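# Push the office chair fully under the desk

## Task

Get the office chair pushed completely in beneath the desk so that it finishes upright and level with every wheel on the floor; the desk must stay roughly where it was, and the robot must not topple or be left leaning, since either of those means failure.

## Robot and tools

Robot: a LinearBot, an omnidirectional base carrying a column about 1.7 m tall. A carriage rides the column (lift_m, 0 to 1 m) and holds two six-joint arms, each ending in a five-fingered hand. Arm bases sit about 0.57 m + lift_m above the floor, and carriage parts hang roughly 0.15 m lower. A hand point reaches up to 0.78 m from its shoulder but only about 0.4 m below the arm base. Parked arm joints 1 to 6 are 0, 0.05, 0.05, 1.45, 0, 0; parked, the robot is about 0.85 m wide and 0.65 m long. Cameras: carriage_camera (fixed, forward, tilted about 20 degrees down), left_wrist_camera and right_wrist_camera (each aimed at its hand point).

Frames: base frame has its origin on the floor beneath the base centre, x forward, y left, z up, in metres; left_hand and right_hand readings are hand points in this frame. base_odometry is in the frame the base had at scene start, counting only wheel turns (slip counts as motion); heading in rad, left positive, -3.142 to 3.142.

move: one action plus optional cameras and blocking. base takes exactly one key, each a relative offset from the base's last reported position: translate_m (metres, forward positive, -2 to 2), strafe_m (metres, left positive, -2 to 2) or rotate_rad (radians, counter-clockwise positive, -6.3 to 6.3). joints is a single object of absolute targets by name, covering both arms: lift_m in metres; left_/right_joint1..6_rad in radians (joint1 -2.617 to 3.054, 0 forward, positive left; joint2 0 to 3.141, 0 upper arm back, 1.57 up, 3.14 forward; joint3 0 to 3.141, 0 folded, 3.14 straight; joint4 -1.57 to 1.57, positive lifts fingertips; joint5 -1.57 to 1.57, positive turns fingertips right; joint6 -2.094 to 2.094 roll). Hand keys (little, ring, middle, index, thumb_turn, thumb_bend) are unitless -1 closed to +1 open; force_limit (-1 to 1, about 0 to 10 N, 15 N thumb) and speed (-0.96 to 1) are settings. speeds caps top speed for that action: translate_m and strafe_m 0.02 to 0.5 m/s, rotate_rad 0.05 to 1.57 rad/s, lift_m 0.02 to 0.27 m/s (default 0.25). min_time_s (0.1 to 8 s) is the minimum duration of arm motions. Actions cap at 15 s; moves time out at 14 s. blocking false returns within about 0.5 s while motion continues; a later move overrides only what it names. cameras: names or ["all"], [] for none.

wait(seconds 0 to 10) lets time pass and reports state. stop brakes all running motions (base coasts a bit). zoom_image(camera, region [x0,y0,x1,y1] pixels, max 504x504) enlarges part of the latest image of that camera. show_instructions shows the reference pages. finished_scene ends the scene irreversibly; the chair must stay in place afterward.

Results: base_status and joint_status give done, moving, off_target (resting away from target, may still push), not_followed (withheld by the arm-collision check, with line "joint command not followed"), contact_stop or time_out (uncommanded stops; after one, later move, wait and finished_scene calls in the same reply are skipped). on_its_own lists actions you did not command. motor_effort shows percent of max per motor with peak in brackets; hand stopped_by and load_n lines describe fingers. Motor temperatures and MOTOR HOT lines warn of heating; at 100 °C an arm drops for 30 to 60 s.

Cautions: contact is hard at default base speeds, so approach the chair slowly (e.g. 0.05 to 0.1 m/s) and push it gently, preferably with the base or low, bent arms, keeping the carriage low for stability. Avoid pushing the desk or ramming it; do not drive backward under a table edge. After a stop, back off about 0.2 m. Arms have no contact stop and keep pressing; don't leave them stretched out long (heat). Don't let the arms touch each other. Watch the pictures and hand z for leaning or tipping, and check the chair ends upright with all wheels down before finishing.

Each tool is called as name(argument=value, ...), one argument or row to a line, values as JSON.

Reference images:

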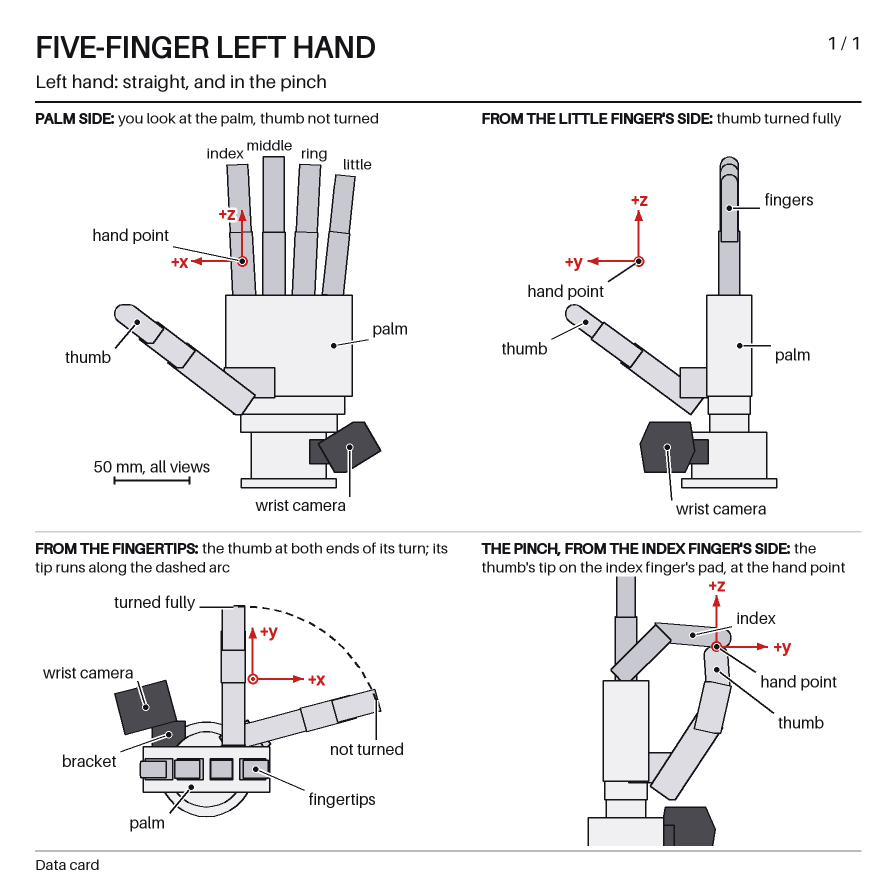

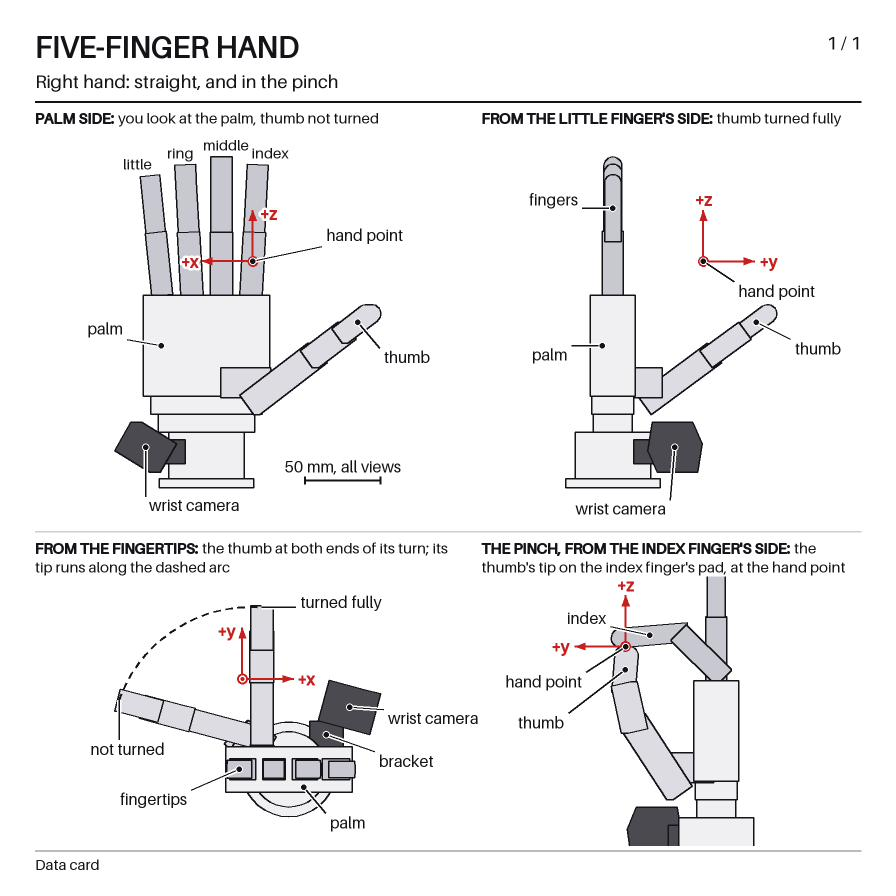

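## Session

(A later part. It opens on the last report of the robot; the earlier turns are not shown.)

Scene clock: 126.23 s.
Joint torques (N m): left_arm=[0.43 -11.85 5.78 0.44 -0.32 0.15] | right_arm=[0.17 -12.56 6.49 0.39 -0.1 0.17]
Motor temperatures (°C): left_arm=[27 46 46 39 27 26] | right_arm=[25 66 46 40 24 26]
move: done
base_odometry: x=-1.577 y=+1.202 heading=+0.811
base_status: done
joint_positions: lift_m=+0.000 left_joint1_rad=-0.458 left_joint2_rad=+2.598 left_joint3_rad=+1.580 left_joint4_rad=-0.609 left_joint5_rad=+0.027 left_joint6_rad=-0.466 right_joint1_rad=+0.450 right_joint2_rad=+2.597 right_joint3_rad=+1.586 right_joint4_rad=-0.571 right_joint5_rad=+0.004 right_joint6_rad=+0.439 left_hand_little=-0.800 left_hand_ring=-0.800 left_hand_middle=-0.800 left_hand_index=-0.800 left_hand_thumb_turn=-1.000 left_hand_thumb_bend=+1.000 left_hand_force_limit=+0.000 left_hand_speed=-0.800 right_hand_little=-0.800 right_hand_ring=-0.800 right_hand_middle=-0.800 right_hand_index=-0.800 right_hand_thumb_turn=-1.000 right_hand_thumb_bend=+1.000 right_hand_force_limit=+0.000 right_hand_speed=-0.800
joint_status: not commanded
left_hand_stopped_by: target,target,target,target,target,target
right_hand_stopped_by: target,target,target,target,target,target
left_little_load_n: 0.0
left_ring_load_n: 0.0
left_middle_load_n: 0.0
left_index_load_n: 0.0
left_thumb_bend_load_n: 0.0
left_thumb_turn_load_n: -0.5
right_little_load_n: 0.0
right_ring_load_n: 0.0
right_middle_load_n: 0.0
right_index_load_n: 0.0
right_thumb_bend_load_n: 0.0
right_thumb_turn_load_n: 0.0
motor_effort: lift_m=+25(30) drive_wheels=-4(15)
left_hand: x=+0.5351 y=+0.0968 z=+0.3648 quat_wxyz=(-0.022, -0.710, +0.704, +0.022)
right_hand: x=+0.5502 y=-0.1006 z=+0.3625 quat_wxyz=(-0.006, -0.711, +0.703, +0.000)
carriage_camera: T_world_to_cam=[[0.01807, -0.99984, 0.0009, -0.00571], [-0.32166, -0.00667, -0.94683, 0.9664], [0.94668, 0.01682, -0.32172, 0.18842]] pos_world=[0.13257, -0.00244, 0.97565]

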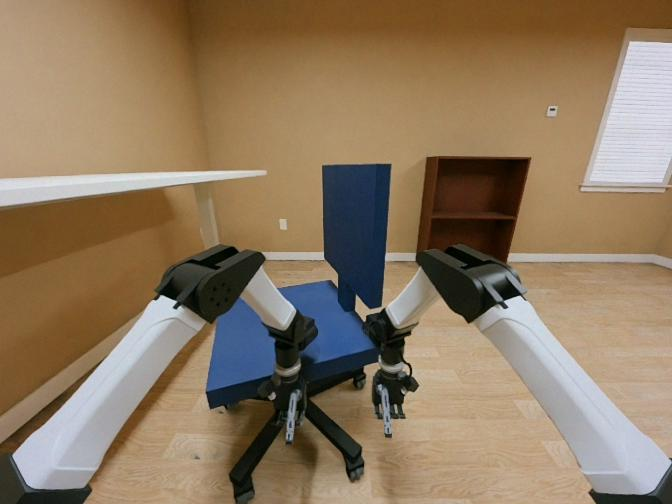

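move(
  base={"translate_m": -0.13},
  speeds={"translate_m": 0.2},
)

move(
  joints={"lift_m": 0.02, "right_joint1_rad": 0.74, "right_joint2_rad": 3.05, "right_joint3_rad": 2.5, "right_joint4_rad": -1.02, "right_joint5_rad": 0, "right_joint6_rad": 0.74, "left_joint1_rad": 0.05, "left_joint2_rad": 2.6, "left_joint3_rad": 1.35, "left_joint4_rad": -0.32, "left_joint5_rad": 0, "left_joint6_rad": 0.05},
  min_time_s=2,
  cameras=["carriage_camera"],
)

Scene clock: 129.90 s.
Joint torques (N m): left_arm=[0.17 -11.26 5.18 0.21 -0.15 0.09] | right_arm=[0.14 -12.75 6.56 0.35 -0.13 0.18]
Motor temperatures (°C): left_arm=[27 48 46 38 27 26] | right_arm=[25 67 46 40 24 26]
move: done
base_odometry: x=-1.667 y=+1.108 heading=+0.811
base_status: done
joint_positions: lift_m=+0.000 left_joint1_rad=-0.451 left_joint2_rad=+2.598 left_joint3_rad=+1.586 left_joint4_rad=-0.578 left_joint5_rad=+0.012 left_joint6_rad=-0.459 right_joint1_rad=+0.450 right_joint2_rad=+2.597 right_joint3_rad=+1.586 right_joint4_rad=-0.571 right_joint5_rad=+0.004 right_joint6_rad=+0.439 left_hand_little=-0.800 left_hand_ring=-0.800 left_hand_middle=-0.800 left_hand_index=-0.800 left_hand_thumb_turn=-1.000 left_hand_thumb_bend=+1.000 left_hand_force_limit=+0.000 left_hand_speed=-0.800 right_hand_little=-0.800 right_hand_ring=-0.800 right_hand_middle=-0.800 right_hand_index=-0.800 right_hand_thumb_turn=-1.000 right_hand_thumb_bend=+1.000 right_hand_force_limit=+0.000 right_hand_speed=-0.800
joint_status: not commanded
left_hand_stopped_by: target,target,target,target,target,target
right_hand_stopped_by: target,target,target,target,target,target
left_little_load_n: 0.0
left_ring_load_n: 0.0
left_middle_load_n: 0.0
left_index_load_n: 0.0
left_thumb_bend_load_n: 0.0
left_thumb_turn_load_n: 0.0
right_little_load_n: 0.0
right_ring_load_n: 0.5
right_middle_load_n: 0.0
right_index_load_n: 0.0
right_thumb_bend_load_n: 0.0
right_thumb_turn_load_n: 0.0
motor_effort: lift_m=+26(29) drive_wheels=-6(11)
left_hand: x=+0.5475 y=+0.0971 z=+0.3632 quat_wxyz=(-0.009, -0.710, +0.704, +0.007)
right_hand: x=+0.5505 y=-0.1007 z=+0.3625 quat_wxyz=(-0.006, -0.711, +0.703, +0.000)
pictures: none

Scene clock: 132.20 s.
Joint torques (N m): left_arm=[0.35 -10.91 2.96 0.37 -0.17 0.11] | right_arm=[0.24 -14.87 9.22 0.25 -0.1 0.26]
Motor temperatures (°C): left_arm=[27 48 45 38 27 26] | right_arm=[25 67 47 40 24 26]
move: done
base_odometry: x=-1.667 y=+1.108 heading=+0.811
base_status: not commanded
joint_positions: lift_m=+0.020 left_joint1_rad=+0.047 left_joint2_rad=+2.598 left_joint3_rad=+1.356 left_joint4_rad=-0.333 left_joint5_rad=+0.010 left_joint6_rad=+0.040 right_joint1_rad=+0.737 right_joint2_rad=+3.038 right_joint3_rad=+2.473 right_joint4_rad=-1.012 right_joint5_rad=+0.004 right_joint6_rad=+0.727 left_hand_little=-0.800 left_hand_ring=-0.800 left_hand_middle=-0.800 left_hand_index=-0.800 left_hand_thumb_turn=-1.000 left_hand_thumb_bend=+1.000 left_hand_force_limit=+0.000 left_hand_speed=-0.800 right_hand_little=-0.800 right_hand_ring=-0.800 right_hand_middle=-0.800 right_hand_index=-0.800 right_hand_thumb_turn=-1.000 right_hand_thumb_bend=+1.000 right_hand_force_limit=+0.000 right_hand_speed=-0.800
joint_status: all done
left_hand_stopped_by: target,target,target,target,target,target
right_hand_stopped_by: target,target,target,target,target,target
left_little_load_n: 0.0
left_ring_load_n: 0.0
left_middle_load_n: 0.0
left_index_load_n: 0.0
left_thumb_bend_load_n: 0.0
left_thumb_turn_load_n: 0.0
right_little_load_n: 0.0
right_ring_load_n: 0.0
right_middle_load_n: 0.0
right_index_load_n: 0.0
right_thumb_bend_load_n: -0.5
right_thumb_turn_load_n: 0.0
motor_effort: lift_m=+30(35) drive_wheels=-6(6)
left_hand: x=+0.5495 y=+0.2991 z=+0.3457 quat_wxyz=(-0.005, -0.710, +0.705, -0.002)
right_hand: x=+0.5537 y=+0.0647 z=+0.3675 quat_wxyz=(-0.004, -0.711, +0.703, -0.002)
carriage_camera: T_world_to_cam=[[0.01807, -0.99984, 0.0009, -0.00573], [-0.32166, -0.00667, -0.94683, 0.98524], [0.94668, 0.01682, -0.32172, 0.19482]] pos_world=[0.13257, -0.00244, 0.99555]

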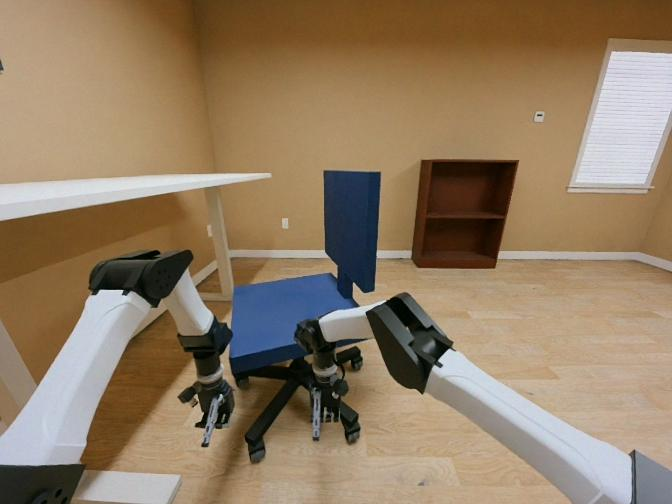

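move(
  base={"translate_m": 0.33},
  speeds={"translate_m": 0.12},
  cameras=["carriage_camera"],
)

Scene clock: 136.33 s.
Joint torques (N m): left_arm=[-0.91 -11.44 5.08 0.65 0.13 -0.22] | right_arm=[0.59 -14.9 9.4 0.36 -0.1 0.23]
Motor temperatures (°C): left_arm=[27 49 45 39 27 26] | right_arm=[25 69 47 40 24 26]
move: done
base_odometry: x=-1.440 y=+1.348 heading=+0.812
base_status: done
joint_positions: lift_m=+0.020 left_joint1_rad=+0.059 left_joint2_rad=+2.609 left_joint3_rad=+1.322 left_joint4_rad=-0.380 left_joint5_rad=-0.024 left_joint6_rad=+0.065 right_joint1_rad=+0.738 right_joint2_rad=+3.040 right_joint3_rad=+2.473 right_joint4_rad=-1.018 right_joint5_rad=+0.004 right_joint6_rad=+0.728 left_hand_little=-0.800 left_hand_ring=-0.800 left_hand_middle=-0.800 left_hand_index=-0.800 left_hand_thumb_turn=-1.000 left_hand_thumb_bend=+1.000 left_hand_force_limit=+0.000 left_hand_speed=-0.800 right_hand_little=-0.800 right_hand_ring=-0.800 right_hand_middle=-0.800 right_hand_index=-0.800 right_hand_thumb_turn=-1.000 right_hand_thumb_bend=+1.000 right_hand_force_limit=+0.000 right_hand_speed=-0.800
joint_status: not commanded
left_hand_stopped_by: target,target,target,target,target,target
right_hand_stopped_by: target,target,target,target,target,target
left_little_load_n: 0.0
left_ring_load_n: 0.0
left_middle_load_n: 0.0
left_index_load_n: 0.0
left_thumb_bend_load_n: 0.0
left_thumb_turn_load_n: 0.0
right_little_load_n: 0.0
right_ring_load_n: 0.0
right_middle_load_n: 0.0
right_index_load_n: 0.0
right_thumb_bend_load_n: 0.0
right_thumb_turn_load_n: 0.0
motor_effort: lift_m=+27(30) drive_wheels=+6(12)
left_hand: x=+0.5158 y=+0.3092 z=+0.3433 quat_wxyz=(-0.028, -0.704, +0.709, +0.041)
right_hand: x=+0.5519 y=+0.0636 z=+0.3668 quat_wxyz=(-0.007, -0.711, +0.703, -0.002)
carriage_camera: T_world_to_cam=[[0.01807, -0.99984, 0.0009, -0.00573], [-0.32166, -0.00667, -0.94683, 0.98524], [0.94668, 0.01682, -0.32172, 0.19482]] pos_world=[0.13257, -0.00244, 0.99555]

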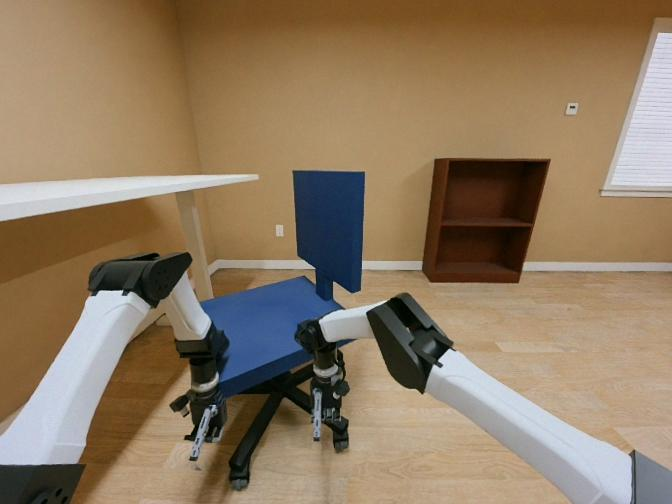

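move(
  base={"translate_m": -0.2},
  speeds={"translate_m": 0.25},
)

move(
  base={"strafe_m": -0.9},
  joints={"lift_m": 0.12, "right_joint1_rad": 0, "right_joint2_rad": 0.05, "right_joint3_rad": 0.05, "right_joint4_rad": 1.45, "right_joint5_rad": 0, "right_joint6_rad": 0, "left_joint1_rad": 0, "left_joint2_rad": 0.05, "left_joint3_rad": 0.05, "left_joint4_rad": 1.45, "left_joint5_rad": 0, "left_joint6_rad": 0},
  min_time_s=2,
  speeds={"strafe_m": 0.35},
  cameras=["carriage_camera"],
)

move(
  base={"translate_m": 1.42},
  speeds={"translate_m": 0.4},
)

move(
  base={"rotate_rad": 1.82},
  speeds={"rotate_rad": 0.8},
  cameras=["carriage_camera"],
)

Scene clock: 141.70 s.
Joint torques (N m): left_arm=[-0.29 -11.63 3.96 0.23 -0.04 -0.12] | right_arm=[-0.06 -15.04 9.26 0.29 -0.09 0.21]
Motor temperatures (°C): left_arm=[27 50 45 38 27 26] | right_arm=[25 70 47 40 24 26]
move: done
base_odometry: x=-1.578 y=+1.203 heading=+0.812
base_status: done
joint_positions: lift_m=+0.020 left_joint1_rad=+0.054 left_joint2_rad=+2.609 left_joint3_rad=+1.341 left_joint4_rad=-0.325 left_joint5_rad=-0.010 left_joint6_rad=+0.059 right_joint1_rad=+0.741 right_joint2_rad=+3.041 right_joint3_rad=+2.473 right_joint4_rad=-1.020 right_joint5_rad=+0.004 right_joint6_rad=+0.728 left_hand_little=-0.800 left_hand_ring=-0.800 left_hand_middle=-0.800 left_hand_index=-0.800 left_hand_thumb_turn=-1.000 left_hand_thumb_bend=+1.000 left_hand_force_limit=+0.000 left_hand_speed=-0.800 right_hand_little=-0.800 right_hand_ring=-0.800 right_hand_middle=-0.800 right_hand_index=-0.800 right_hand_thumb_turn=-1.000 right_hand_thumb_bend=+1.000 right_hand_force_limit=+0.000 right_hand_speed=-0.800
joint_status: not commanded
left_hand_stopped_by: target,target,target,target,target,target
right_hand_stopped_by: target,target,target,target,target,target
left_little_load_n: 0.0
left_ring_load_n: 0.0
left_middle_load_n: 0.0
left_index_load_n: 0.0
left_thumb_bend_load_n: 0.0
left_thumb_turn_load_n: 0.0
right_little_load_n: 0.0
right_ring_load_n: 0.0
right_middle_load_n: 0.0
right_index_load_n: 0.0
right_thumb_bend_load_n: 0.0
right_thumb_turn_load_n: 0.0
motor_effort: lift_m=+27(30) drive_wheels=-2(12)
left_hand: x=+0.5397 y=+0.3059 z=+0.3403 quat_wxyz=(-0.005, -0.705, +0.709, +0.011)
right_hand: x=+0.5505 y=+0.0640 z=+0.3667 quat_wxyz=(-0.008, -0.712, +0.702, -0.002)
pictures: none

Scene clock: 146.07 s.
Joint torques (N m): left_arm=[-0.28 2.97 4.45 0.13 0.04 -0.18] | right_arm=[-0.02 3.99 5.59 0.12 -0.11 -0.03]
Motor temperatures (°C): left_arm=[27 49 45 38 27 26] | right_arm=[25 69 47 40 24 26]
move: done
base_odometry: x=-0.925 y=+0.583 heading=+0.812
base_status: done
joint_positions: lift_m=+0.120 left_joint1_rad=+0.005 left_joint2_rad=+0.060 left_joint3_rad=+0.058 left_joint4_rad=+1.437 left_joint5_rad=-0.009 left_joint6_rad=+0.009 right_joint1_rad=+0.004 right_joint2_rad=+0.056 right_joint3_rad=+0.057 right_joint4_rad=+1.444 right_joint5_rad=+0.005 right_joint6_rad=+0.012 left_hand_little=-0.800 left_hand_ring=-0.800 left_hand_middle=-0.800 left_hand_index=-0.800 left_hand_thumb_turn=-1.000 left_hand_thumb_bend=+1.000 left_hand_force_limit=+0.000 left_hand_speed=-0.800 right_hand_little=-0.800 right_hand_ring=-0.800 right_hand_middle=-0.800 right_hand_index=-0.800 right_hand_thumb_turn=-1.000 right_hand_thumb_bend=+1.000 right_hand_force_limit=+0.000 right_hand_speed=-0.800
joint_status: all done
left_hand_stopped_by: target,target,target,target,target,target
right_hand_stopped_by: target,target,target,target,target,target
left_little_load_n: -0.5
left_ring_load_n: 0.0
left_middle_load_n: 0.0
left_index_load_n: 0.0
left_thumb_bend_load_n: 0.5
left_thumb_turn_load_n: 0.0
right_little_load_n: 0.0
right_ring_load_n: 0.0
right_middle_load_n: 0.0
right_index_load_n: 0.0
right_thumb_bend_load_n: 0.0
right_thumb_turn_load_n: 0.0
motor_effort: lift_m=+29(35) drive_wheels=-3(9)
left_hand: x=+0.3268 y=+0.2863 z=+1.1225 quat_wxyz=(+0.711, -0.051, +0.045, -0.700)
right_hand: x=+0.3232 y=-0.2835 z=+1.1230 quat_wxyz=(+0.711, -0.042, +0.047, -0.700)
carriage_camera: T_world_to_cam=[[0.01807, -0.99984, 0.0009, -0.00582], [-0.32166, -0.00667, -0.94683, 1.08002], [0.94668, 0.01682, -0.32172, 0.22703]] pos_world=[0.13257, -0.00244, 1.09565]

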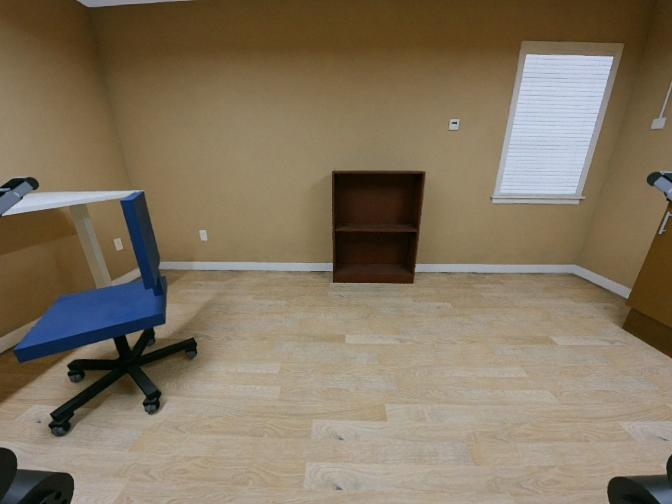

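Scene clock: 151.50 s.
Joint torques (N m): left_arm=[-0.5 3.17 4.81 -0.07 0.03 -0.13] | right_arm=[0.17 4.31 5.46 0.03 -0.14 0.02]
Motor temperatures (°C): left_arm=[27 47 45 38 27 26] | right_arm=[25 65 47 40 24 26]
move: done
base_odometry: x=+0.053 y=+1.612 heading=+0.811
base_status: done
joint_positions: lift_m=+0.120 left_joint1_rad=+0.005 left_joint2_rad=+0.059 left_joint3_rad=+0.057 left_joint4_rad=+1.448 left_joint5_rad=-0.009 left_joint6_rad=+0.009 right_joint1_rad=+0.004 right_joint2_rad=+0.055 right_joint3_rad=+0.057 right_joint4_rad=+1.450 right_joint5_rad=+0.005 right_joint6_rad=+0.012 left_hand_little=-0.800 left_hand_ring=-0.800 left_hand_middle=-0.800 left_hand_index=-0.800 left_hand_thumb_turn=-1.000 left_hand_thumb_bend=+1.000 left_hand_force_limit=+0.000 left_hand_speed=-0.800 right_hand_little=-0.800 right_hand_ring=-0.800 right_hand_middle=-0.800 right_hand_index=-0.800 right_hand_thumb_turn=-1.000 right_hand_thumb_bend=+1.000 right_hand_force_limit=+0.000 right_hand_speed=-0.800
joint_status: not commanded
left_hand_stopped_by: target,target,target,target,target,target
right_hand_stopped_by: target,target,target,target,target,target
left_little_load_n: 0.0
left_ring_load_n: 0.0
left_middle_load_n: 0.0
left_index_load_n: 0.0
left_thumb_bend_load_n: 0.0
left_thumb_turn_load_n: 0.0
right_little_load_n: 0.0
right_ring_load_n: 0.0
right_middle_load_n: 0.0
right_index_load_n: 0.0
right_thumb_bend_load_n: 0.0
right_thumb_turn_load_n: 0.0
motor_effort: lift_m=+27(30) drive_wheels=-4(11)
left_hand: x=+0.3241 y=+0.2863 z=+1.1232 quat_wxyz=(+0.711, -0.047, +0.041, -0.700)
right_hand: x=+0.3214 y=-0.2835 z=+1.1236 quat_wxyz=(+0.712, -0.040, +0.044, -0.700)
pictures: none

Scene clock: 155.10 s.
Joint torques (N m): left_arm=[-0.32 3 4.55 -0.05 0.07 -0.16] | right_arm=[-0.08 4.1 5.81 0.04 -0.15 -0.07]
Motor temperatures (°C): left_arm=[27 46 45 38 27 26] | right_arm=[25 63 46 39 24 26]
move: done
base_odometry: x=+0.053 y=+1.612 heading=+2.630
base_status: done
joint_positions: lift_m=+0.120 left_joint1_rad=+0.004 left_joint2_rad=+0.059 left_joint3_rad=+0.056 left_joint4_rad=+1.448 left_joint5_rad=-0.008 left_joint6_rad=+0.009 right_joint1_rad=+0.004 right_joint2_rad=+0.054 right_joint3_rad=+0.056 right_joint4_rad=+1.451 right_joint5_rad=+0.005 right_joint6_rad=+0.012 left_hand_little=-0.800 left_hand_ring=-0.800 left_hand_middle=-0.800 left_hand_index=-0.800 left_hand_thumb_turn=-1.000 left_hand_thumb_bend=+1.000 left_hand_force_limit=+0.000 left_hand_speed=-0.800 right_hand_little=-0.800 right_hand_ring=-0.800 right_hand_middle=-0.800 right_hand_index=-0.800 right_hand_thumb_turn=-1.000 right_hand_thumb_bend=+1.000 right_hand_force_limit=+0.000 right_hand_speed=-0.800
joint_status: not commanded
left_hand_stopped_by: target,target,target,target,target,target
right_hand_stopped_by: target,target,target,target,target,target
left_little_load_n: 0.0
left_ring_load_n: 0.0
left_middle_load_n: -0.5
left_index_load_n: 0.0
left_thumb_bend_load_n: 0.0
left_thumb_turn_load_n: 0.0
right_little_load_n: 0.0
right_ring_load_n: 0.0
right_middle_load_n: 0.0
right_index_load_n: 0.0
right_thumb_bend_load_n: 0.0
right_thumb_turn_load_n: 0.0
motor_effort: lift_m=+28(30) drive_wheels=+6(14)
left_hand: x=+0.3246 y=+0.2860 z=+1.1227 quat_wxyz=(+0.710, -0.047, +0.042, -0.701)
right_hand: x=+0.3212 y=-0.2835 z=+1.1236 quat_wxyz=(+0.711, -0.040, +0.044, -0.700)
carriage_camera: T_world_to_cam=[[0.01807, -0.99984, 0.0009, -0.00582], [-0.32166, -0.00667, -0.94683, 1.08002], [0.94668, 0.01682, -0.32172, 0.22703]] pos_world=[0.13257, -0.00244, 1.09565]

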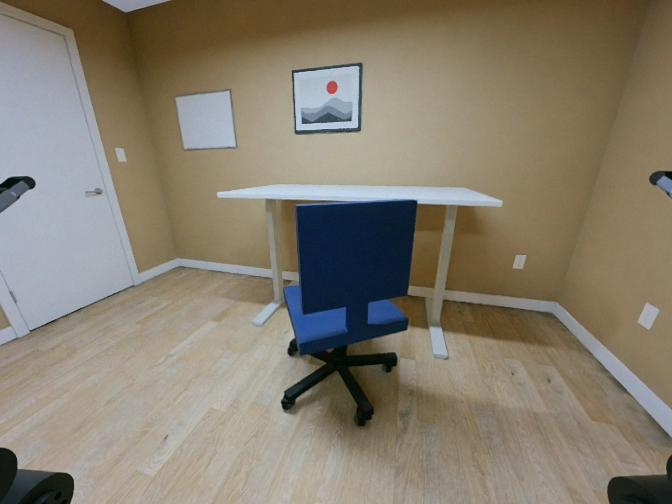

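move(
  base={"translate_m": 0.2},
  joints={"left_joint1_rad": -0.5, "left_joint2_rad": 2.2, "left_joint3_rad": 1.35, "left_joint4_rad": -0.72, "left_joint5_rad": 0, "left_joint6_rad": -0.8},
  min_time_s=2,
  speeds={"translate_m": 0.1},
  cameras=["carriage_camera"],
)

move(
  base={"translate_m": 0.19},
  speeds={"translate_m": 0.12},
  cameras=["carriage_camera"],
)

Scene clock: 159.57 s.
Joint torques (N m): left_arm=[-0.35 -8.68 6.22 0.15 -0.01 -0.15] | right_arm=[-0.03 4.08 5.96 -0.01 -0.18 0]
Motor temperatures (°C): left_arm=[27 45 45 38 27 26] | right_arm=[25 61 46 39 24 26]
move: done
base_odometry: x=-0.121 y=+1.710 heading=+2.632
base_status: done
joint_positions: lift_m=+0.120 left_joint1_rad=-0.496 left_joint2_rad=+2.184 left_joint3_rad=+1.333 left_joint4_rad=-0.707 left_joint5_rad=-0.008 left_joint6_rad=-0.790 right_joint1_rad=+0.004 right_joint2_rad=+0.054 right_joint3_rad=+0.055 right_joint4_rad=+1.450 right_joint5_rad=+0.005 right_joint6_rad=+0.012 left_hand_little=-0.800 left_hand_ring=-0.800 left_hand_middle=-0.800 left_hand_index=-0.800 left_hand_thumb_turn=-1.000 left_hand_thumb_bend=+1.000 left_hand_force_limit=+0.000 left_hand_speed=-0.800 right_hand_little=-0.800 right_hand_ring=-0.800 right_hand_middle=-0.800 right_hand_index=-0.800 right_hand_thumb_turn=-1.000 right_hand_thumb_bend=+1.000 right_hand_force_limit=+0.000 right_hand_speed=-0.800
joint_status: all done
left_hand_stopped_by: target,target,target,target,target,target
right_hand_stopped_by: target,target,target,target,target,target
left_little_load_n: 0.0
left_ring_load_n: 0.0
left_middle_load_n: 0.0
left_index_load_n: 0.0
left_thumb_bend_load_n: -0.5
left_thumb_turn_load_n: 0.0
right_little_load_n: 0.0
right_ring_load_n: 0.0
right_middle_load_n: 0.0
right_index_load_n: 0.0
right_thumb_bend_load_n: 0.0
right_thumb_turn_load_n: 0.0
motor_effort: lift_m=+29(29) drive_wheels=-8(14)
left_hand: x=+0.5170 y=+0.0869 z=+0.5916 quat_wxyz=(+0.005, -0.803, +0.596, -0.006)
right_hand: x=+0.3217 y=-0.2835 z=+1.1232 quat_wxyz=(+0.711, -0.040, +0.044, -0.700)
carriage_camera: T_world_to_cam=[[0.01807, -0.99984, 0.0009, -0.00582], [-0.32166, -0.00667, -0.94683, 1.08002], [0.94668, 0.01682, -0.32172, 0.22703]] pos_world=[0.13257, -0.00244, 1.09565]

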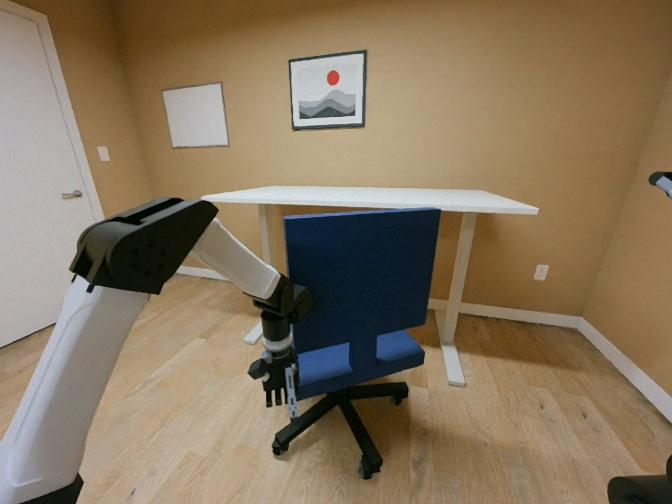

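Scene clock: 161.93 s.
Joint torques (N m): left_arm=[-0.23 -8.4 6.84 0.49 0.05 -0.15] | right_arm=[-0.24 4.21 5.89 -0.01 -0.11 -0.07]
Motor temperatures (°C): left_arm=[27 45 45 38 27 26] | right_arm=[25 60 46 39 24 26]
move: done
base_odometry: x=-0.287 y=+1.802 heading=+2.633
base_status: done
joint_positions: lift_m=+0.120 left_joint1_rad=-0.496 left_joint2_rad=+2.185 left_joint3_rad=+1.320 left_joint4_rad=-0.753 left_joint5_rad=-0.009 left_joint6_rad=-0.791 right_joint1_rad=+0.004 right_joint2_rad=+0.054 right_joint3_rad=+0.055 right_joint4_rad=+1.451 right_joint5_rad=+0.005 right_joint6_rad=+0.012 left_hand_little=-0.800 left_hand_ring=-0.800 left_hand_middle=-0.800 left_hand_index=-0.800 left_hand_thumb_turn=-1.000 left_hand_thumb_bend=+1.000 left_hand_force_limit=+0.000 left_hand_speed=-0.800 right_hand_little=-0.800 right_hand_ring=-0.800 right_hand_middle=-0.800 right_hand_index=-0.800 right_hand_thumb_turn=-1.000 right_hand_thumb_bend=+1.000 right_hand_force_limit=+0.000 right_hand_speed=-0.800
joint_status: not commanded
left_hand_stopped_by: target,target,target,target,target,target
right_hand_stopped_by: target,target,target,target,target,target
left_little_load_n: 0.0
left_ring_load_n: 0.0
left_middle_load_n: 0.0
left_index_load_n: 0.0
left_thumb_bend_load_n: 0.0
left_thumb_turn_load_n: 0.0
right_little_load_n: -0.5
right_ring_load_n: 0.0
right_middle_load_n: 0.0
right_index_load_n: 0.0
right_thumb_bend_load_n: 0.0
right_thumb_turn_load_n: 0.0
motor_effort: lift_m=+26(30) drive_wheels=-8(15)
left_hand: x=+0.5014 y=+0.0955 z=+0.5901 quat_wxyz=(+0.001, -0.803, +0.595, +0.024)
right_hand: x=+0.3215 y=-0.2834 z=+1.1232 quat_wxyz=(+0.711, -0.040, +0.044, -0.700)
carriage_camera: T_world_to_cam=[[0.01807, -0.99984, 0.0009, -0.00582], [-0.32166, -0.00667, -0.94683, 1.08002], [0.94668, 0.01682, -0.32172, 0.22703]] pos_world=[0.13257, -0.00244, 1.09565]

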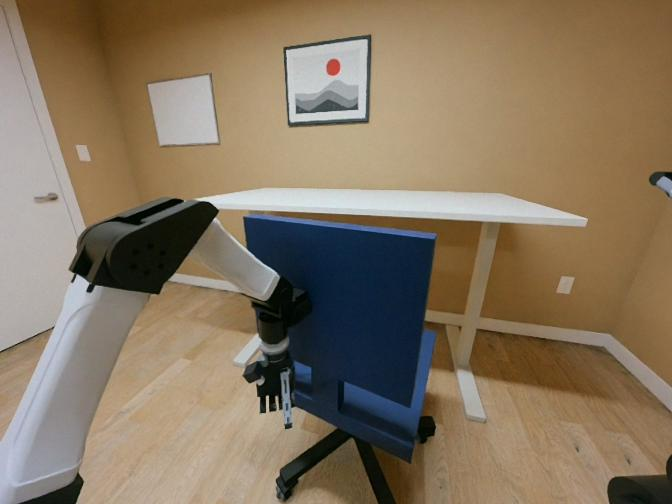

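move(
  base={"translate_m": -0.25},
  speeds={"translate_m": 0.25},
)

move(
  base={"strafe_m": 0.3},
  joints={"left_joint1_rad": -0.45, "left_joint2_rad": 2.2, "left_joint3_rad": 1.35, "left_joint4_rad": -0.72, "left_joint5_rad": 0, "left_joint6_rad": -0.45, "right_joint1_rad": 0.45, "right_joint2_rad": 2.2, "right_joint3_rad": 1.35, "right_joint4_rad": -0.72, "right_joint5_rad": 0, "right_joint6_rad": 0.45},
  min_time_s=2,
  speeds={"strafe_m": 0.25},
)

move(
  base={"rotate_rad": -0.258},
  speeds={"rotate_rad": 0.5},
  cameras=["carriage_camera"],
)

Scene clock: 165.50 s.
Joint torques (N m): left_arm=[-0.27 -8.47 5.59 0.3 0.02 -0.11] | right_arm=[-0.05 4.29 5.71 -0.03 -0.1 -0.02]
Motor temperatures (°C): left_arm=[27 45 45 38 27 26] | right_arm=[25 58 46 39 24 26]
move: done
base_odometry: x=-0.069 y=+1.681 heading=+2.635
base_status: done
joint_positions: lift_m=+0.120 left_joint1_rad=-0.500 left_joint2_rad=+2.185 left_joint3_rad=+1.340 left_joint4_rad=-0.723 left_joint5_rad=-0.008 left_joint6_rad=-0.791 right_joint1_rad=+0.002 right_joint2_rad=+0.053 right_joint3_rad=+0.054 right_joint4_rad=+1.452 right_joint5_rad=+0.004 right_joint6_rad=+0.012 left_hand_little=-0.800 left_hand_ring=-0.800 left_hand_middle=-0.800 left_hand_index=-0.800 left_hand_thumb_turn=-1.000 left_hand_thumb_bend=+1.000 left_hand_force_limit=+0.000 left_hand_speed=-0.800 right_hand_little=-0.800 right_hand_ring=-0.800 right_hand_middle=-0.800 right_hand_index=-0.800 right_hand_thumb_turn=-1.000 right_hand_thumb_bend=+1.000 right_hand_force_limit=+0.000 right_hand_speed=-0.800
joint_status: not commanded
left_hand_stopped_by: target,target,target,target,target,target
right_hand_stopped_by: target,target,target,target,target,target
left_little_load_n: 0.0
left_ring_load_n: 0.0
left_middle_load_n: 0.0
left_index_load_n: 0.0
left_thumb_bend_load_n: 0.0
left_thumb_turn_load_n: 0.0
right_little_load_n: -0.5
right_ring_load_n: 0.0
right_middle_load_n: 0.0
right_index_load_n: 0.0
right_thumb_bend_load_n: 0.0
right_thumb_turn_load_n: 0.0
motor_effort: lift_m=+28(30) drive_wheels=-8(12)
left_hand: x=+0.5147 y=+0.0867 z=+0.5929 quat_wxyz=(+0.004, -0.802, +0.597, -0.001)
right_hand: x=+0.3210 y=-0.2834 z=+1.1231 quat_wxyz=(+0.711, -0.040, +0.043, -0.701)
pictures: none

Scene clock: 168.10 s.
Joint torques (N m): left_arm=[0.27 -8.61 5.44 0.2 0.02 0.02] | right_arm=[0.38 -10.67 8.27 0.34 -0.06 0.23]
Motor temperatures (°C): left_arm=[27 45 45 38 27 26] | right_arm=[25 57 46 39 24 26]
move: done
base_odometry: x=-0.214 y=+1.418 heading=+2.635
base_status: done
joint_positions: lift_m=+0.120 left_joint1_rad=-0.452 left_joint2_rad=+2.185 left_joint3_rad=+1.340 left_joint4_rad=-0.721 left_joint5_rad=-0.007 left_joint6_rad=-0.460 right_joint1_rad=+0.449 right_joint2_rad=+2.195 right_joint3_rad=+1.327 right_joint4_rad=-0.712 right_joint5_rad=+0.004 right_joint6_rad=+0.437 left_hand_little=-0.800 left_hand_ring=-0.800 left_hand_middle=-0.800 left_hand_index=-0.800 left_hand_thumb_turn=-1.000 left_hand_thumb_bend=+1.000 left_hand_force_limit=+0.000 left_hand_speed=-0.800 right_hand_little=-0.800 right_hand_ring=-0.800 right_hand_middle=-0.800 right_hand_index=-0.800 right_hand_thumb_turn=-1.000 right_hand_thumb_bend=+1.000 right_hand_force_limit=+0.000 right_hand_speed=-0.800
joint_status: all done
left_hand_stopped_by: target,target,target,target,target,target
right_hand_stopped_by: target,target,target,target,target,target
left_little_load_n: 0.0
left_ring_load_n: 0.0
left_middle_load_n: 0.0
left_index_load_n: 0.0
left_thumb_bend_load_n: 0.0
left_thumb_turn_load_n: 0.0
right_little_load_n: 0.0
right_ring_load_n: 0.0
right_middle_load_n: 0.0
right_index_load_n: 0.0
right_thumb_bend_load_n: 0.0
right_thumb_turn_load_n: 0.0
motor_effort: lift_m=+25(31) drive_wheels=-3(10)
left_hand: x=+0.5122 y=+0.1180 z=+0.5929 quat_wxyz=(+0.004, -0.710, +0.704, -0.001)
right_hand: x=+0.5071 y=-0.1218 z=+0.5872 quat_wxyz=(-0.005, -0.711, +0.703, +0.000)
pictures: none

Scene clock: 169.53 s.
Joint torques (N m): left_arm=[0.44 -8.88 5.37 0.2 0.01 0.12] | right_arm=[0.42 -10.33 7.9 0.36 -0.15 0.18]
Motor temperatures (°C): left_arm=[27 45 45 38 27 26] | right_arm=[25 57 46 39 24 26]
move: done
base_odometry: x=-0.214 y=+1.418 heading=+2.378
base_status: done
joint_positions: lift_m=+0.120 left_joint1_rad=-0.452 left_joint2_rad=+2.185 left_joint3_rad=+1.340 left_joint4_rad=-0.721 left_joint5_rad=-0.006 left_joint6_rad=-0.459 right_joint1_rad=+0.447 right_joint2_rad=+2.196 right_joint3_rad=+1.328 right_joint4_rad=-0.720 right_joint5_rad=+0.003 right_joint6_rad=+0.438 left_hand_little=-0.800 left_hand_ring=-0.800 left_hand_middle=-0.800 left_hand_index=-0.800 left_hand_thumb_turn=-1.000 left_hand_thumb_bend=+1.000 left_hand_force_limit=+0.000 left_hand_speed=-0.800 right_hand_little=-0.800 right_hand_ring=-0.800 right_hand_middle=-0.800 right_hand_index=-0.800 right_hand_thumb_turn=-1.000 right_hand_thumb_bend=+1.000 right_hand_force_limit=+0.000 right_hand_speed=-0.800
joint_status: not commanded
left_hand_stopped_by: target,target,target,target,target,target
right_hand_stopped_by: target,target,target,target,target,target
left_little_load_n: 0.0
left_ring_load_n: 0.0
left_middle_load_n: 0.0
left_index_load_n: 0.0
left_thumb_bend_load_n: 0.0
left_thumb_turn_load_n: 0.0
right_little_load_n: 0.0
right_ring_load_n: 0.0
right_middle_load_n: 0.0
right_index_load_n: 0.0
right_thumb_bend_load_n: 0.0
right_thumb_turn_load_n: 0.0
motor_effort: lift_m=+28(30) drive_wheels=+8(9)
left_hand: x=+0.5123 y=+0.1178 z=+0.5929 quat_wxyz=(+0.004, -0.710, +0.705, -0.001)
right_hand: x=+0.5059 y=-0.1229 z=+0.5877 quat_wxyz=(-0.009, -0.710, +0.704, +0.002)
carriage_camera: T_world_to_cam=[[0.01807, -0.99984, 0.0009, -0.00582], [-0.32166, -0.00667, -0.94683, 1.08002], [0.94668, 0.01682, -0.32172, 0.22703]] pos_world=[0.13257, -0.00244, 1.09565]

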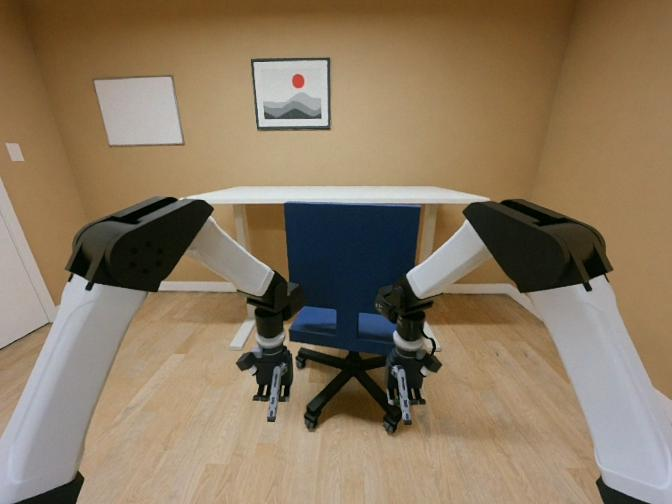

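move(
  base={"strafe_m": -0.05},
  speeds={"strafe_m": 0.2},
)

move(
  base={"translate_m": 0.42},
  speeds={"translate_m": 0.13},
  cameras=["carriage_camera"],
)

Scene clock: 171.77 s.
Joint torques (N m): left_arm=[0.36 -8.47 5.2 0.29 -0.03 0.08] | right_arm=[0.51 -10.35 8.02 0.38 -0.13 0.13]
Motor temperatures (°C): left_arm=[27 45 45 37 27 26] | right_arm=[25 57 46 39 24 26]
move: done
base_odometry: x=-0.180 y=+1.454 heading=+2.376
base_status: done
joint_positions: lift_m=+0.120 left_joint1_rad=-0.452 left_joint2_rad=+2.185 left_joint3_rad=+1.340 left_joint4_rad=-0.720 left_joint5_rad=-0.006 left_joint6_rad=-0.459 right_joint1_rad=+0.448 right_joint2_rad=+2.196 right_joint3_rad=+1.329 right_joint4_rad=-0.720 right_joint5_rad=+0.002 right_joint6_rad=+0.438 left_hand_little=-0.800 left_hand_ring=-0.800 left_hand_middle=-0.800 left_hand_index=-0.800 left_hand_thumb_turn=-1.000 left_hand_thumb_bend=+1.000 left_hand_force_limit=+0.000 left_hand_speed=-0.800 right_hand_little=-0.800 right_hand_ring=-0.800 right_hand_middle=-0.800 right_hand_index=-0.800 right_hand_thumb_turn=-1.000 right_hand_thumb_bend=+1.000 right_hand_force_limit=+0.000 right_hand_speed=-0.800
joint_status: not commanded
left_hand_stopped_by: target,target,target,target,target,target
right_hand_stopped_by: target,target,target,target,target,target
left_little_load_n: 0.0
left_ring_load_n: 0.0
left_middle_load_n: 0.0
left_index_load_n: 0.0
left_thumb_bend_load_n: 0.0
left_thumb_turn_load_n: 0.0
right_little_load_n: 0.0
right_ring_load_n: 0.0
right_middle_load_n: 0.5
right_index_load_n: 0.0
right_thumb_bend_load_n: 0.0
right_thumb_turn_load_n: 0.0
motor_effort: lift_m=+27(29) drive_wheels=-7(13)
left_hand: x=+0.5124 y=+0.1177 z=+0.5929 quat_wxyz=(+0.004, -0.710, +0.705, -0.002)
right_hand: x=+0.5060 y=-0.1225 z=+0.5878 quat_wxyz=(-0.008, -0.711, +0.703, +0.002)
pictures: none

Scene clock: 175.80 s.
Joint torques (N m): left_arm=[0.14 -8.84 5.5 0.31 -0.01 0.1] | right_arm=[-0.29 -10.24 8.53 0.58 -0.15 0.26]
Motor temperatures (°C): left_arm=[27 44 45 37 27 26] | right_arm=[25 57 46 39 24 26]
move: done
base_odometry: x=-0.482 y=+1.745 heading=+2.375
base_status: done
joint_positions: lift_m=+0.120 left_joint1_rad=-0.452 left_joint2_rad=+2.185 left_joint3_rad=+1.340 left_joint4_rad=-0.727 left_joint5_rad=-0.005 left_joint6_rad=-0.459 right_joint1_rad=+0.454 right_joint2_rad=+2.196 right_joint3_rad=+1.320 right_joint4_rad=-0.744 right_joint5_rad=+0.004 right_joint6_rad=+0.439 left_hand_little=-0.800 left_hand_ring=-0.800 left_hand_middle=-0.800 left_hand_index=-0.800 left_hand_thumb_turn=-1.000 left_hand_thumb_bend=+1.000 left_hand_force_limit=+0.000 left_hand_speed=-0.800 right_hand_little=-0.800 right_hand_ring=-0.800 right_hand_middle=-0.800 right_hand_index=-0.800 right_hand_thumb_turn=-1.000 right_hand_thumb_bend=+1.000 right_hand_force_limit=+0.000 right_hand_speed=-0.800
joint_status: not commanded
left_hand_stopped_by: target,target,target,target,target,target
right_hand_stopped_by: target,target,target,target,target,target
left_little_load_n: 0.0
left_ring_load_n: 0.5
left_middle_load_n: 0.0
left_index_load_n: 0.0
left_thumb_bend_load_n: 0.0
left_thumb_turn_load_n: 0.0
right_little_load_n: 0.0
right_ring_load_n: 0.0
right_middle_load_n: 0.0
right_index_load_n: 0.0
right_thumb_bend_load_n: 0.0
right_thumb_turn_load_n: 0.0
motor_effort: lift_m=+27(31) drive_wheels=-6(13)
left_hand: x=+0.5105 y=+0.1185 z=+0.5932 quat_wxyz=(+0.002, -0.709, +0.705, +0.002)
right_hand: x=+0.4962 y=-0.1252 z=+0.5876 quat_wxyz=(-0.024, -0.712, +0.701, +0.006)
carriage_camera: T_world_to_cam=[[0.01807, -0.99984, 0.0009, -0.00582], [-0.32166, -0.00667, -0.94683, 1.08002], [0.94668, 0.01682, -0.32172, 0.22703]] pos_world=[0.13257, -0.00244, 1.09565]

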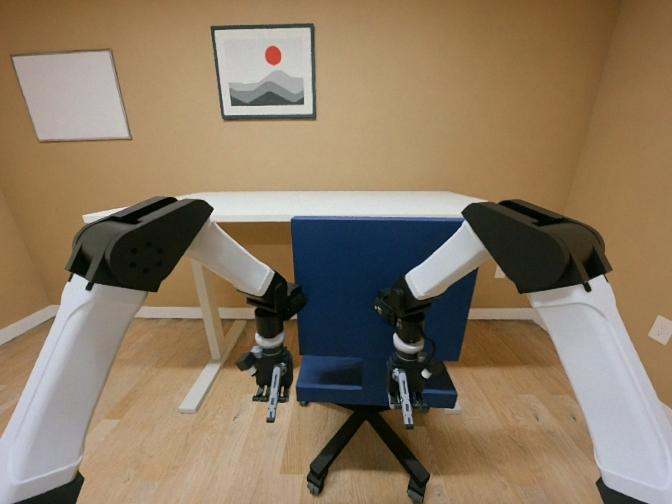

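move(
  base={"translate_m": -0.08},
  speeds={"translate_m": 0.2},
)

move(
  base={"strafe_m": -0.12},
  speeds={"strafe_m": 0.2},
)

move(
  base={"rotate_rad": 0.1},
  speeds={"rotate_rad": 0.3},
  cameras=["carriage_camera"],
)

Scene clock: 178.27 s.
Joint torques (N m): left_arm=[0.03 -8.32 5.48 0.25 0 0.09] | right_arm=[0.31 -10.65 7.65 0.35 -0.1 0.16]
Motor temperatures (°C): left_arm=[27 44 45 37 27 26] | right_arm=[25 57 47 39 24 26]
move: done
base_odometry: x=-0.425 y=+1.690 heading=+2.376
base_status: done
joint_positions: lift_m=+0.120 left_joint1_rad=-0.451 left_joint2_rad=+2.185 left_joint3_rad=+1.340 left_joint4_rad=-0.723 left_joint5_rad=-0.005 left_joint6_rad=-0.459 right_joint1_rad=+0.451 right_joint2_rad=+2.196 right_joint3_rad=+1.329 right_joint4_rad=-0.725 right_joint5_rad=+0.004 right_joint6_rad=+0.439 left_hand_little=-0.800 left_hand_ring=-0.800 left_hand_middle=-0.800 left_hand_index=-0.800 left_hand_thumb_turn=-1.000 left_hand_thumb_bend=+1.000 left_hand_force_limit=+0.000 left_hand_speed=-0.800 right_hand_little=-0.800 right_hand_ring=-0.800 right_hand_middle=-0.800 right_hand_index=-0.800 right_hand_thumb_turn=-1.000 right_hand_thumb_bend=+1.000 right_hand_force_limit=+0.000 right_hand_speed=-0.800
joint_status: not commanded
left_hand_stopped_by: target,target,target,target,target,target
right_hand_stopped_by: target,target,target,target,target,target
left_little_load_n: 0.0
left_ring_load_n: 0.0
left_middle_load_n: 0.0
left_index_load_n: 0.5
left_thumb_bend_load_n: 0.0
left_thumb_turn_load_n: 0.0
right_little_load_n: 0.0
right_ring_load_n: 0.0
right_middle_load_n: 0.0
right_index_load_n: 0.0
right_thumb_bend_load_n: 0.0
right_thumb_turn_load_n: 0.0
motor_effort: lift_m=+27(30) drive_wheels=-7(12)
left_hand: x=+0.5117 y=+0.1183 z=+0.5930 quat_wxyz=(+0.003, -0.710, +0.704, +0.000)
right_hand: x=+0.5046 y=-0.1222 z=+0.5879 quat_wxyz=(-0.011, -0.711, +0.703, +0.002)
pictures: none

Scene clock: 180.03 s.
Joint torques (N m): left_arm=[-0.03 -8.64 5.31 0.24 -0.02 0.03] | right_arm=[0.39 -10.63 7.92 0.32 -0.11 0.14]
Motor temperatures (°C): left_arm=[27 44 45 37 27 26] | right_arm=[25 57 47 39 24 26]
move: done
base_odometry: x=-0.342 y=+1.776 heading=+2.376
base_status: done
joint_positions: lift_m=+0.120 left_joint1_rad=-0.451 left_joint2_rad=+2.185 left_joint3_rad=+1.340 left_joint4_rad=-0.722 left_joint5_rad=-0.004 left_joint6_rad=-0.459 right_joint1_rad=+0.449 right_joint2_rad=+2.196 right_joint3_rad=+1.329 right_joint4_rad=-0.722 right_joint5_rad=+0.003 right_joint6_rad=+0.439 left_hand_little=-0.800 left_hand_ring=-0.800 left_hand_middle=-0.800 left_hand_index=-0.800 left_hand_thumb_turn=-1.000 left_hand_thumb_bend=+1.000 left_hand_force_limit=+0.000 left_hand_speed=-0.800 right_hand_little=-0.800 right_hand_ring=-0.800 right_hand_middle=-0.800 right_hand_index=-0.800 right_hand_thumb_turn=-1.000 right_hand_thumb_bend=+1.000 right_hand_force_limit=+0.000 right_hand_speed=-0.800
joint_status: not commanded
left_hand_stopped_by: target,target,target,target,target,target
right_hand_stopped_by: target,target,target,target,target,target
left_little_load_n: 0.5
left_ring_load_n: 0.0
left_middle_load_n: 0.0
left_index_load_n: 0.5
left_thumb_bend_load_n: 0.0
left_thumb_turn_load_n: 0.0
right_little_load_n: 0.0
right_ring_load_n: 0.0
right_middle_load_n: 0.0
right_index_load_n: 0.0
right_thumb_bend_load_n: 0.0
right_thumb_turn_load_n: 0.0
motor_effort: lift_m=+24(30) drive_wheels=-3(11)
left_hand: x=+0.5119 y=+0.1179 z=+0.5930 quat_wxyz=(+0.003, -0.710, +0.704, -0.001)
right_hand: x=+0.5056 y=-0.1223 z=+0.5879 quat_wxyz=(-0.009, -0.711, +0.704, +0.002)
pictures: none

Scene clock: 181.07 s.
Joint torques (N m): left_arm=[-0.24 -8.57 5.57 0.28 -0.01 0.07] | right_arm=[0.31 -10.92 7.87 0.35 -0.1 0.14]
Motor temperatures (°C): left_arm=[27 44 45 37 27 26] | right_arm=[25 57 47 39 24 26]
move: done
base_odometry: x=-0.342 y=+1.777 heading=+2.476
base_status: done
joint_positions: lift_m=+0.120 left_joint1_rad=-0.448 left_joint2_rad=+2.186 left_joint3_rad=+1.340 left_joint4_rad=-0.720 left_joint5_rad=-0.004 left_joint6_rad=-0.459 right_joint1_rad=+0.451 right_joint2_rad=+2.196 right_joint3_rad=+1.329 right_joint4_rad=-0.720 right_joint5_rad=+0.003 right_joint6_rad=+0.439 left_hand_little=-0.800 left_hand_ring=-0.800 left_hand_middle=-0.800 left_hand_index=-0.800 left_hand_thumb_turn=-1.000 left_hand_thumb_bend=+1.000 left_hand_force_limit=+0.000 left_hand_speed=-0.800 right_hand_little=-0.800 right_hand_ring=-0.800 right_hand_middle=-0.800 right_hand_index=-0.800 right_hand_thumb_turn=-1.000 right_hand_thumb_bend=+1.000 right_hand_force_limit=+0.000 right_hand_speed=-0.800
joint_status: not commanded
left_hand_stopped_by: target,target,target,target,target,target
right_hand_stopped_by: target,target,target,target,target,target
left_little_load_n: 0.0
left_ring_load_n: 0.0
left_middle_load_n: 0.0
left_index_load_n: 0.0
left_thumb_bend_load_n: 0.0
left_thumb_turn_load_n: 0.0
right_little_load_n: 0.0
right_ring_load_n: 0.0
right_middle_load_n: 0.0
right_index_load_n: 0.0
right_thumb_bend_load_n: -0.5
right_thumb_turn_load_n: 0.0
motor_effort: lift_m=+27(29) drive_wheels=+0(9)
left_hand: x=+0.5128 y=+0.1186 z=+0.5927 quat_wxyz=(+0.003, -0.711, +0.703, -0.002)
right_hand: x=+0.5058 y=-0.1213 z=+0.5878 quat_wxyz=(-0.008, -0.711, +0.703, +0.001)
carriage_camera: T_world_to_cam=[[0.01807, -0.99984, 0.0009, -0.00582], [-0.32166, -0.00667, -0.94683, 1.08002], [0.94668, 0.01682, -0.32172, 0.22703]] pos_world=[0.13257, -0.00244, 1.09565]

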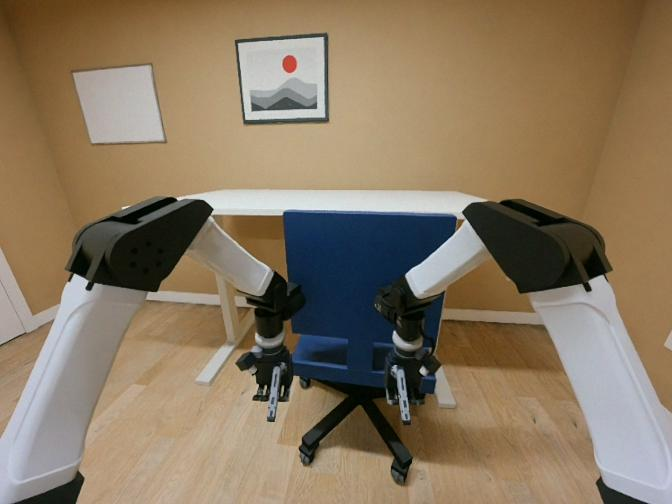

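move(
  base={"strafe_m": -0.3},
  joints={"left_joint1_rad": 0, "left_joint2_rad": 0.05, "left_joint3_rad": 0.05, "left_joint4_rad": 1.45, "left_joint5_rad": 0, "left_joint6_rad": 0},
  min_time_s=2,
  speeds={"strafe_m": 0.25},
)

move(
  base={"rotate_rad": -0.1},
  joints={"lift_m": 0.0, "right_joint1_rad": 0.0, "right_joint2_rad": 3.05, "right_joint3_rad": 1.85, "right_joint4_rad": 1.2, "right_joint5_rad": 0, "right_joint6_rad": -1.57},
  min_time_s=2.5,
  speeds={"rotate_rad": 0.3},
  cameras=["carriage_camera"],
)

Scene clock: 186.40 s.
Joint torques (N m): left_arm=[0.13 2.93 4.26 0.11 -0.03 0.13] | right_arm=[0.17 -10.59 7.84 0.42 -0.06 0.19]
Motor temperatures (°C): left_arm=[27 44 45 37 27 26] | right_arm=[25 57 47 39 24 26]
move: done
base_odometry: x=-0.157 y=+2.013 heading=+2.477
base_status: done
joint_positions: lift_m=+0.120 left_joint1_rad=-0.004 left_joint2_rad=+0.060 left_joint3_rad=+0.059 left_joint4_rad=+1.436 left_joint5_rad=-0.004 left_joint6_rad=-0.009 right_joint1_rad=+0.451 right_joint2_rad=+2.196 right_joint3_rad=+1.329 right_joint4_rad=-0.720 right_joint5_rad=+0.002 right_joint6_rad=+0.439 left_hand_little=-0.800 left_hand_ring=-0.800 left_hand_middle=-0.800 left_hand_index=-0.800 left_hand_thumb_turn=-1.000 left_hand_thumb_bend=+1.000 left_hand_force_limit=+0.000 left_hand_speed=-0.800 right_hand_little=-0.800 right_hand_ring=-0.800 right_hand_middle=-0.800 right_hand_index=-0.800 right_hand_thumb_turn=-1.000 right_hand_thumb_bend=+1.000 right_hand_force_limit=+0.000 right_hand_speed=-0.800
joint_status: all done
left_hand_stopped_by: target,target,target,target,target,target
right_hand_stopped_by: target,target,target,target,target,target
left_little_load_n: 0.0
left_ring_load_n: 0.0
left_middle_load_n: 0.0
left_index_load_n: 0.0
left_thumb_bend_load_n: 0.0
left_thumb_turn_load_n: 0.0
right_little_load_n: 0.0
right_ring_load_n: 0.0
right_middle_load_n: 0.0
right_index_load_n: 0.5
right_thumb_bend_load_n: 0.0
right_thumb_turn_load_n: 0.0
motor_effort: lift_m=+26(29) drive_wheels=-8(18)
left_hand: x=+0.3260 y=+0.2833 z=+1.1226 quat_wxyz=(+0.701, -0.049, +0.046, -0.710)
right_hand: x=+0.5057 y=-0.1215 z=+0.5878 quat_wxyz=(-0.008, -0.711, +0.703, +0.002)
pictures: none

Scene clock: 189.33 s.
Joint torques (N m): left_arm=[0.05 3.3 5.08 0.08 -0.01 0.07] | right_arm=[0.12 -14.37 8.65 2.57 -0.04 -0.14]
Motor temperatures (°C): left_arm=[27 43 45 37 27 26] | right_arm=[25 58 47 39 24 26]
move: done
base_odometry: x=-0.157 y=+2.013 heading=+2.377
base_status: done
joint_positions: lift_m=+0.000 left_joint1_rad=-0.004 left_joint2_rad=+0.057 left_joint3_rad=+0.051 left_joint4_rad=+1.443 left_joint5_rad=-0.004 left_joint6_rad=-0.008 right_joint1_rad=+0.003 right_joint2_rad=+3.039 right_joint3_rad=+1.825 right_joint4_rad=+1.183 right_joint5_rad=+0.002 right_joint6_rad=-1.556 left_hand_little=-0.800 left_hand_ring=-0.800 left_hand_middle=-0.800 left_hand_index=-0.800 left_hand_thumb_turn=-1.000 left_hand_thumb_bend=+1.000 left_hand_force_limit=+0.000 left_hand_speed=-0.800 right_hand_little=-0.800 right_hand_ring=-0.800 right_hand_middle=-0.800 right_hand_index=-0.800 right_hand_thumb_turn=-1.000 right_hand_thumb_bend=+1.000 right_hand_force_limit=+0.000 right_hand_speed=-0.800
joint_status: all done
left_hand_stopped_by: target,target,target,target,target,target
right_hand_stopped_by: target,target,target,target,target,target
left_little_load_n: 0.0
left_ring_load_n: 0.0
left_middle_load_n: 0.0
left_index_load_n: 0.0
left_thumb_bend_load_n: 0.0
left_thumb_turn_load_n: -0.5
right_little_load_n: 0.0
right_ring_load_n: 0.0
right_middle_load_n: 0.0
right_index_load_n: 0.0
right_thumb_bend_load_n: 0.0
right_thumb_turn_load_n: 0.5
motor_effort: lift_m=+29(32) drive_wheels=-5(12)
left_hand: x=+0.3261 y=+0.2834 z=+1.0005 quat_wxyz=(+0.701, -0.049, +0.046, -0.710)
right_hand: x=+0.9205 y=-0.3725 z=+0.4475 quat_wxyz=(+0.005, -0.718, +0.005, -0.696)
carriage_camera: T_world_to_cam=[[0.01807, -0.99984, 0.0009, -0.00571], [-0.32166, -0.00667, -0.94683, 0.96621], [0.94668, 0.01682, -0.32172, 0.18836]] pos_world=[0.13257, -0.00244, 0.97545]

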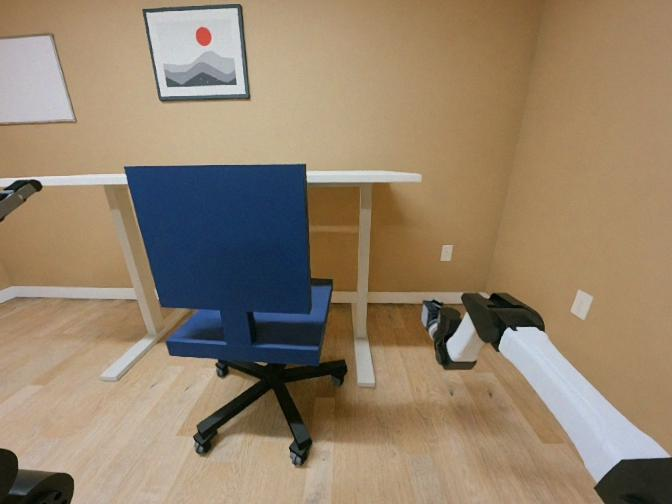

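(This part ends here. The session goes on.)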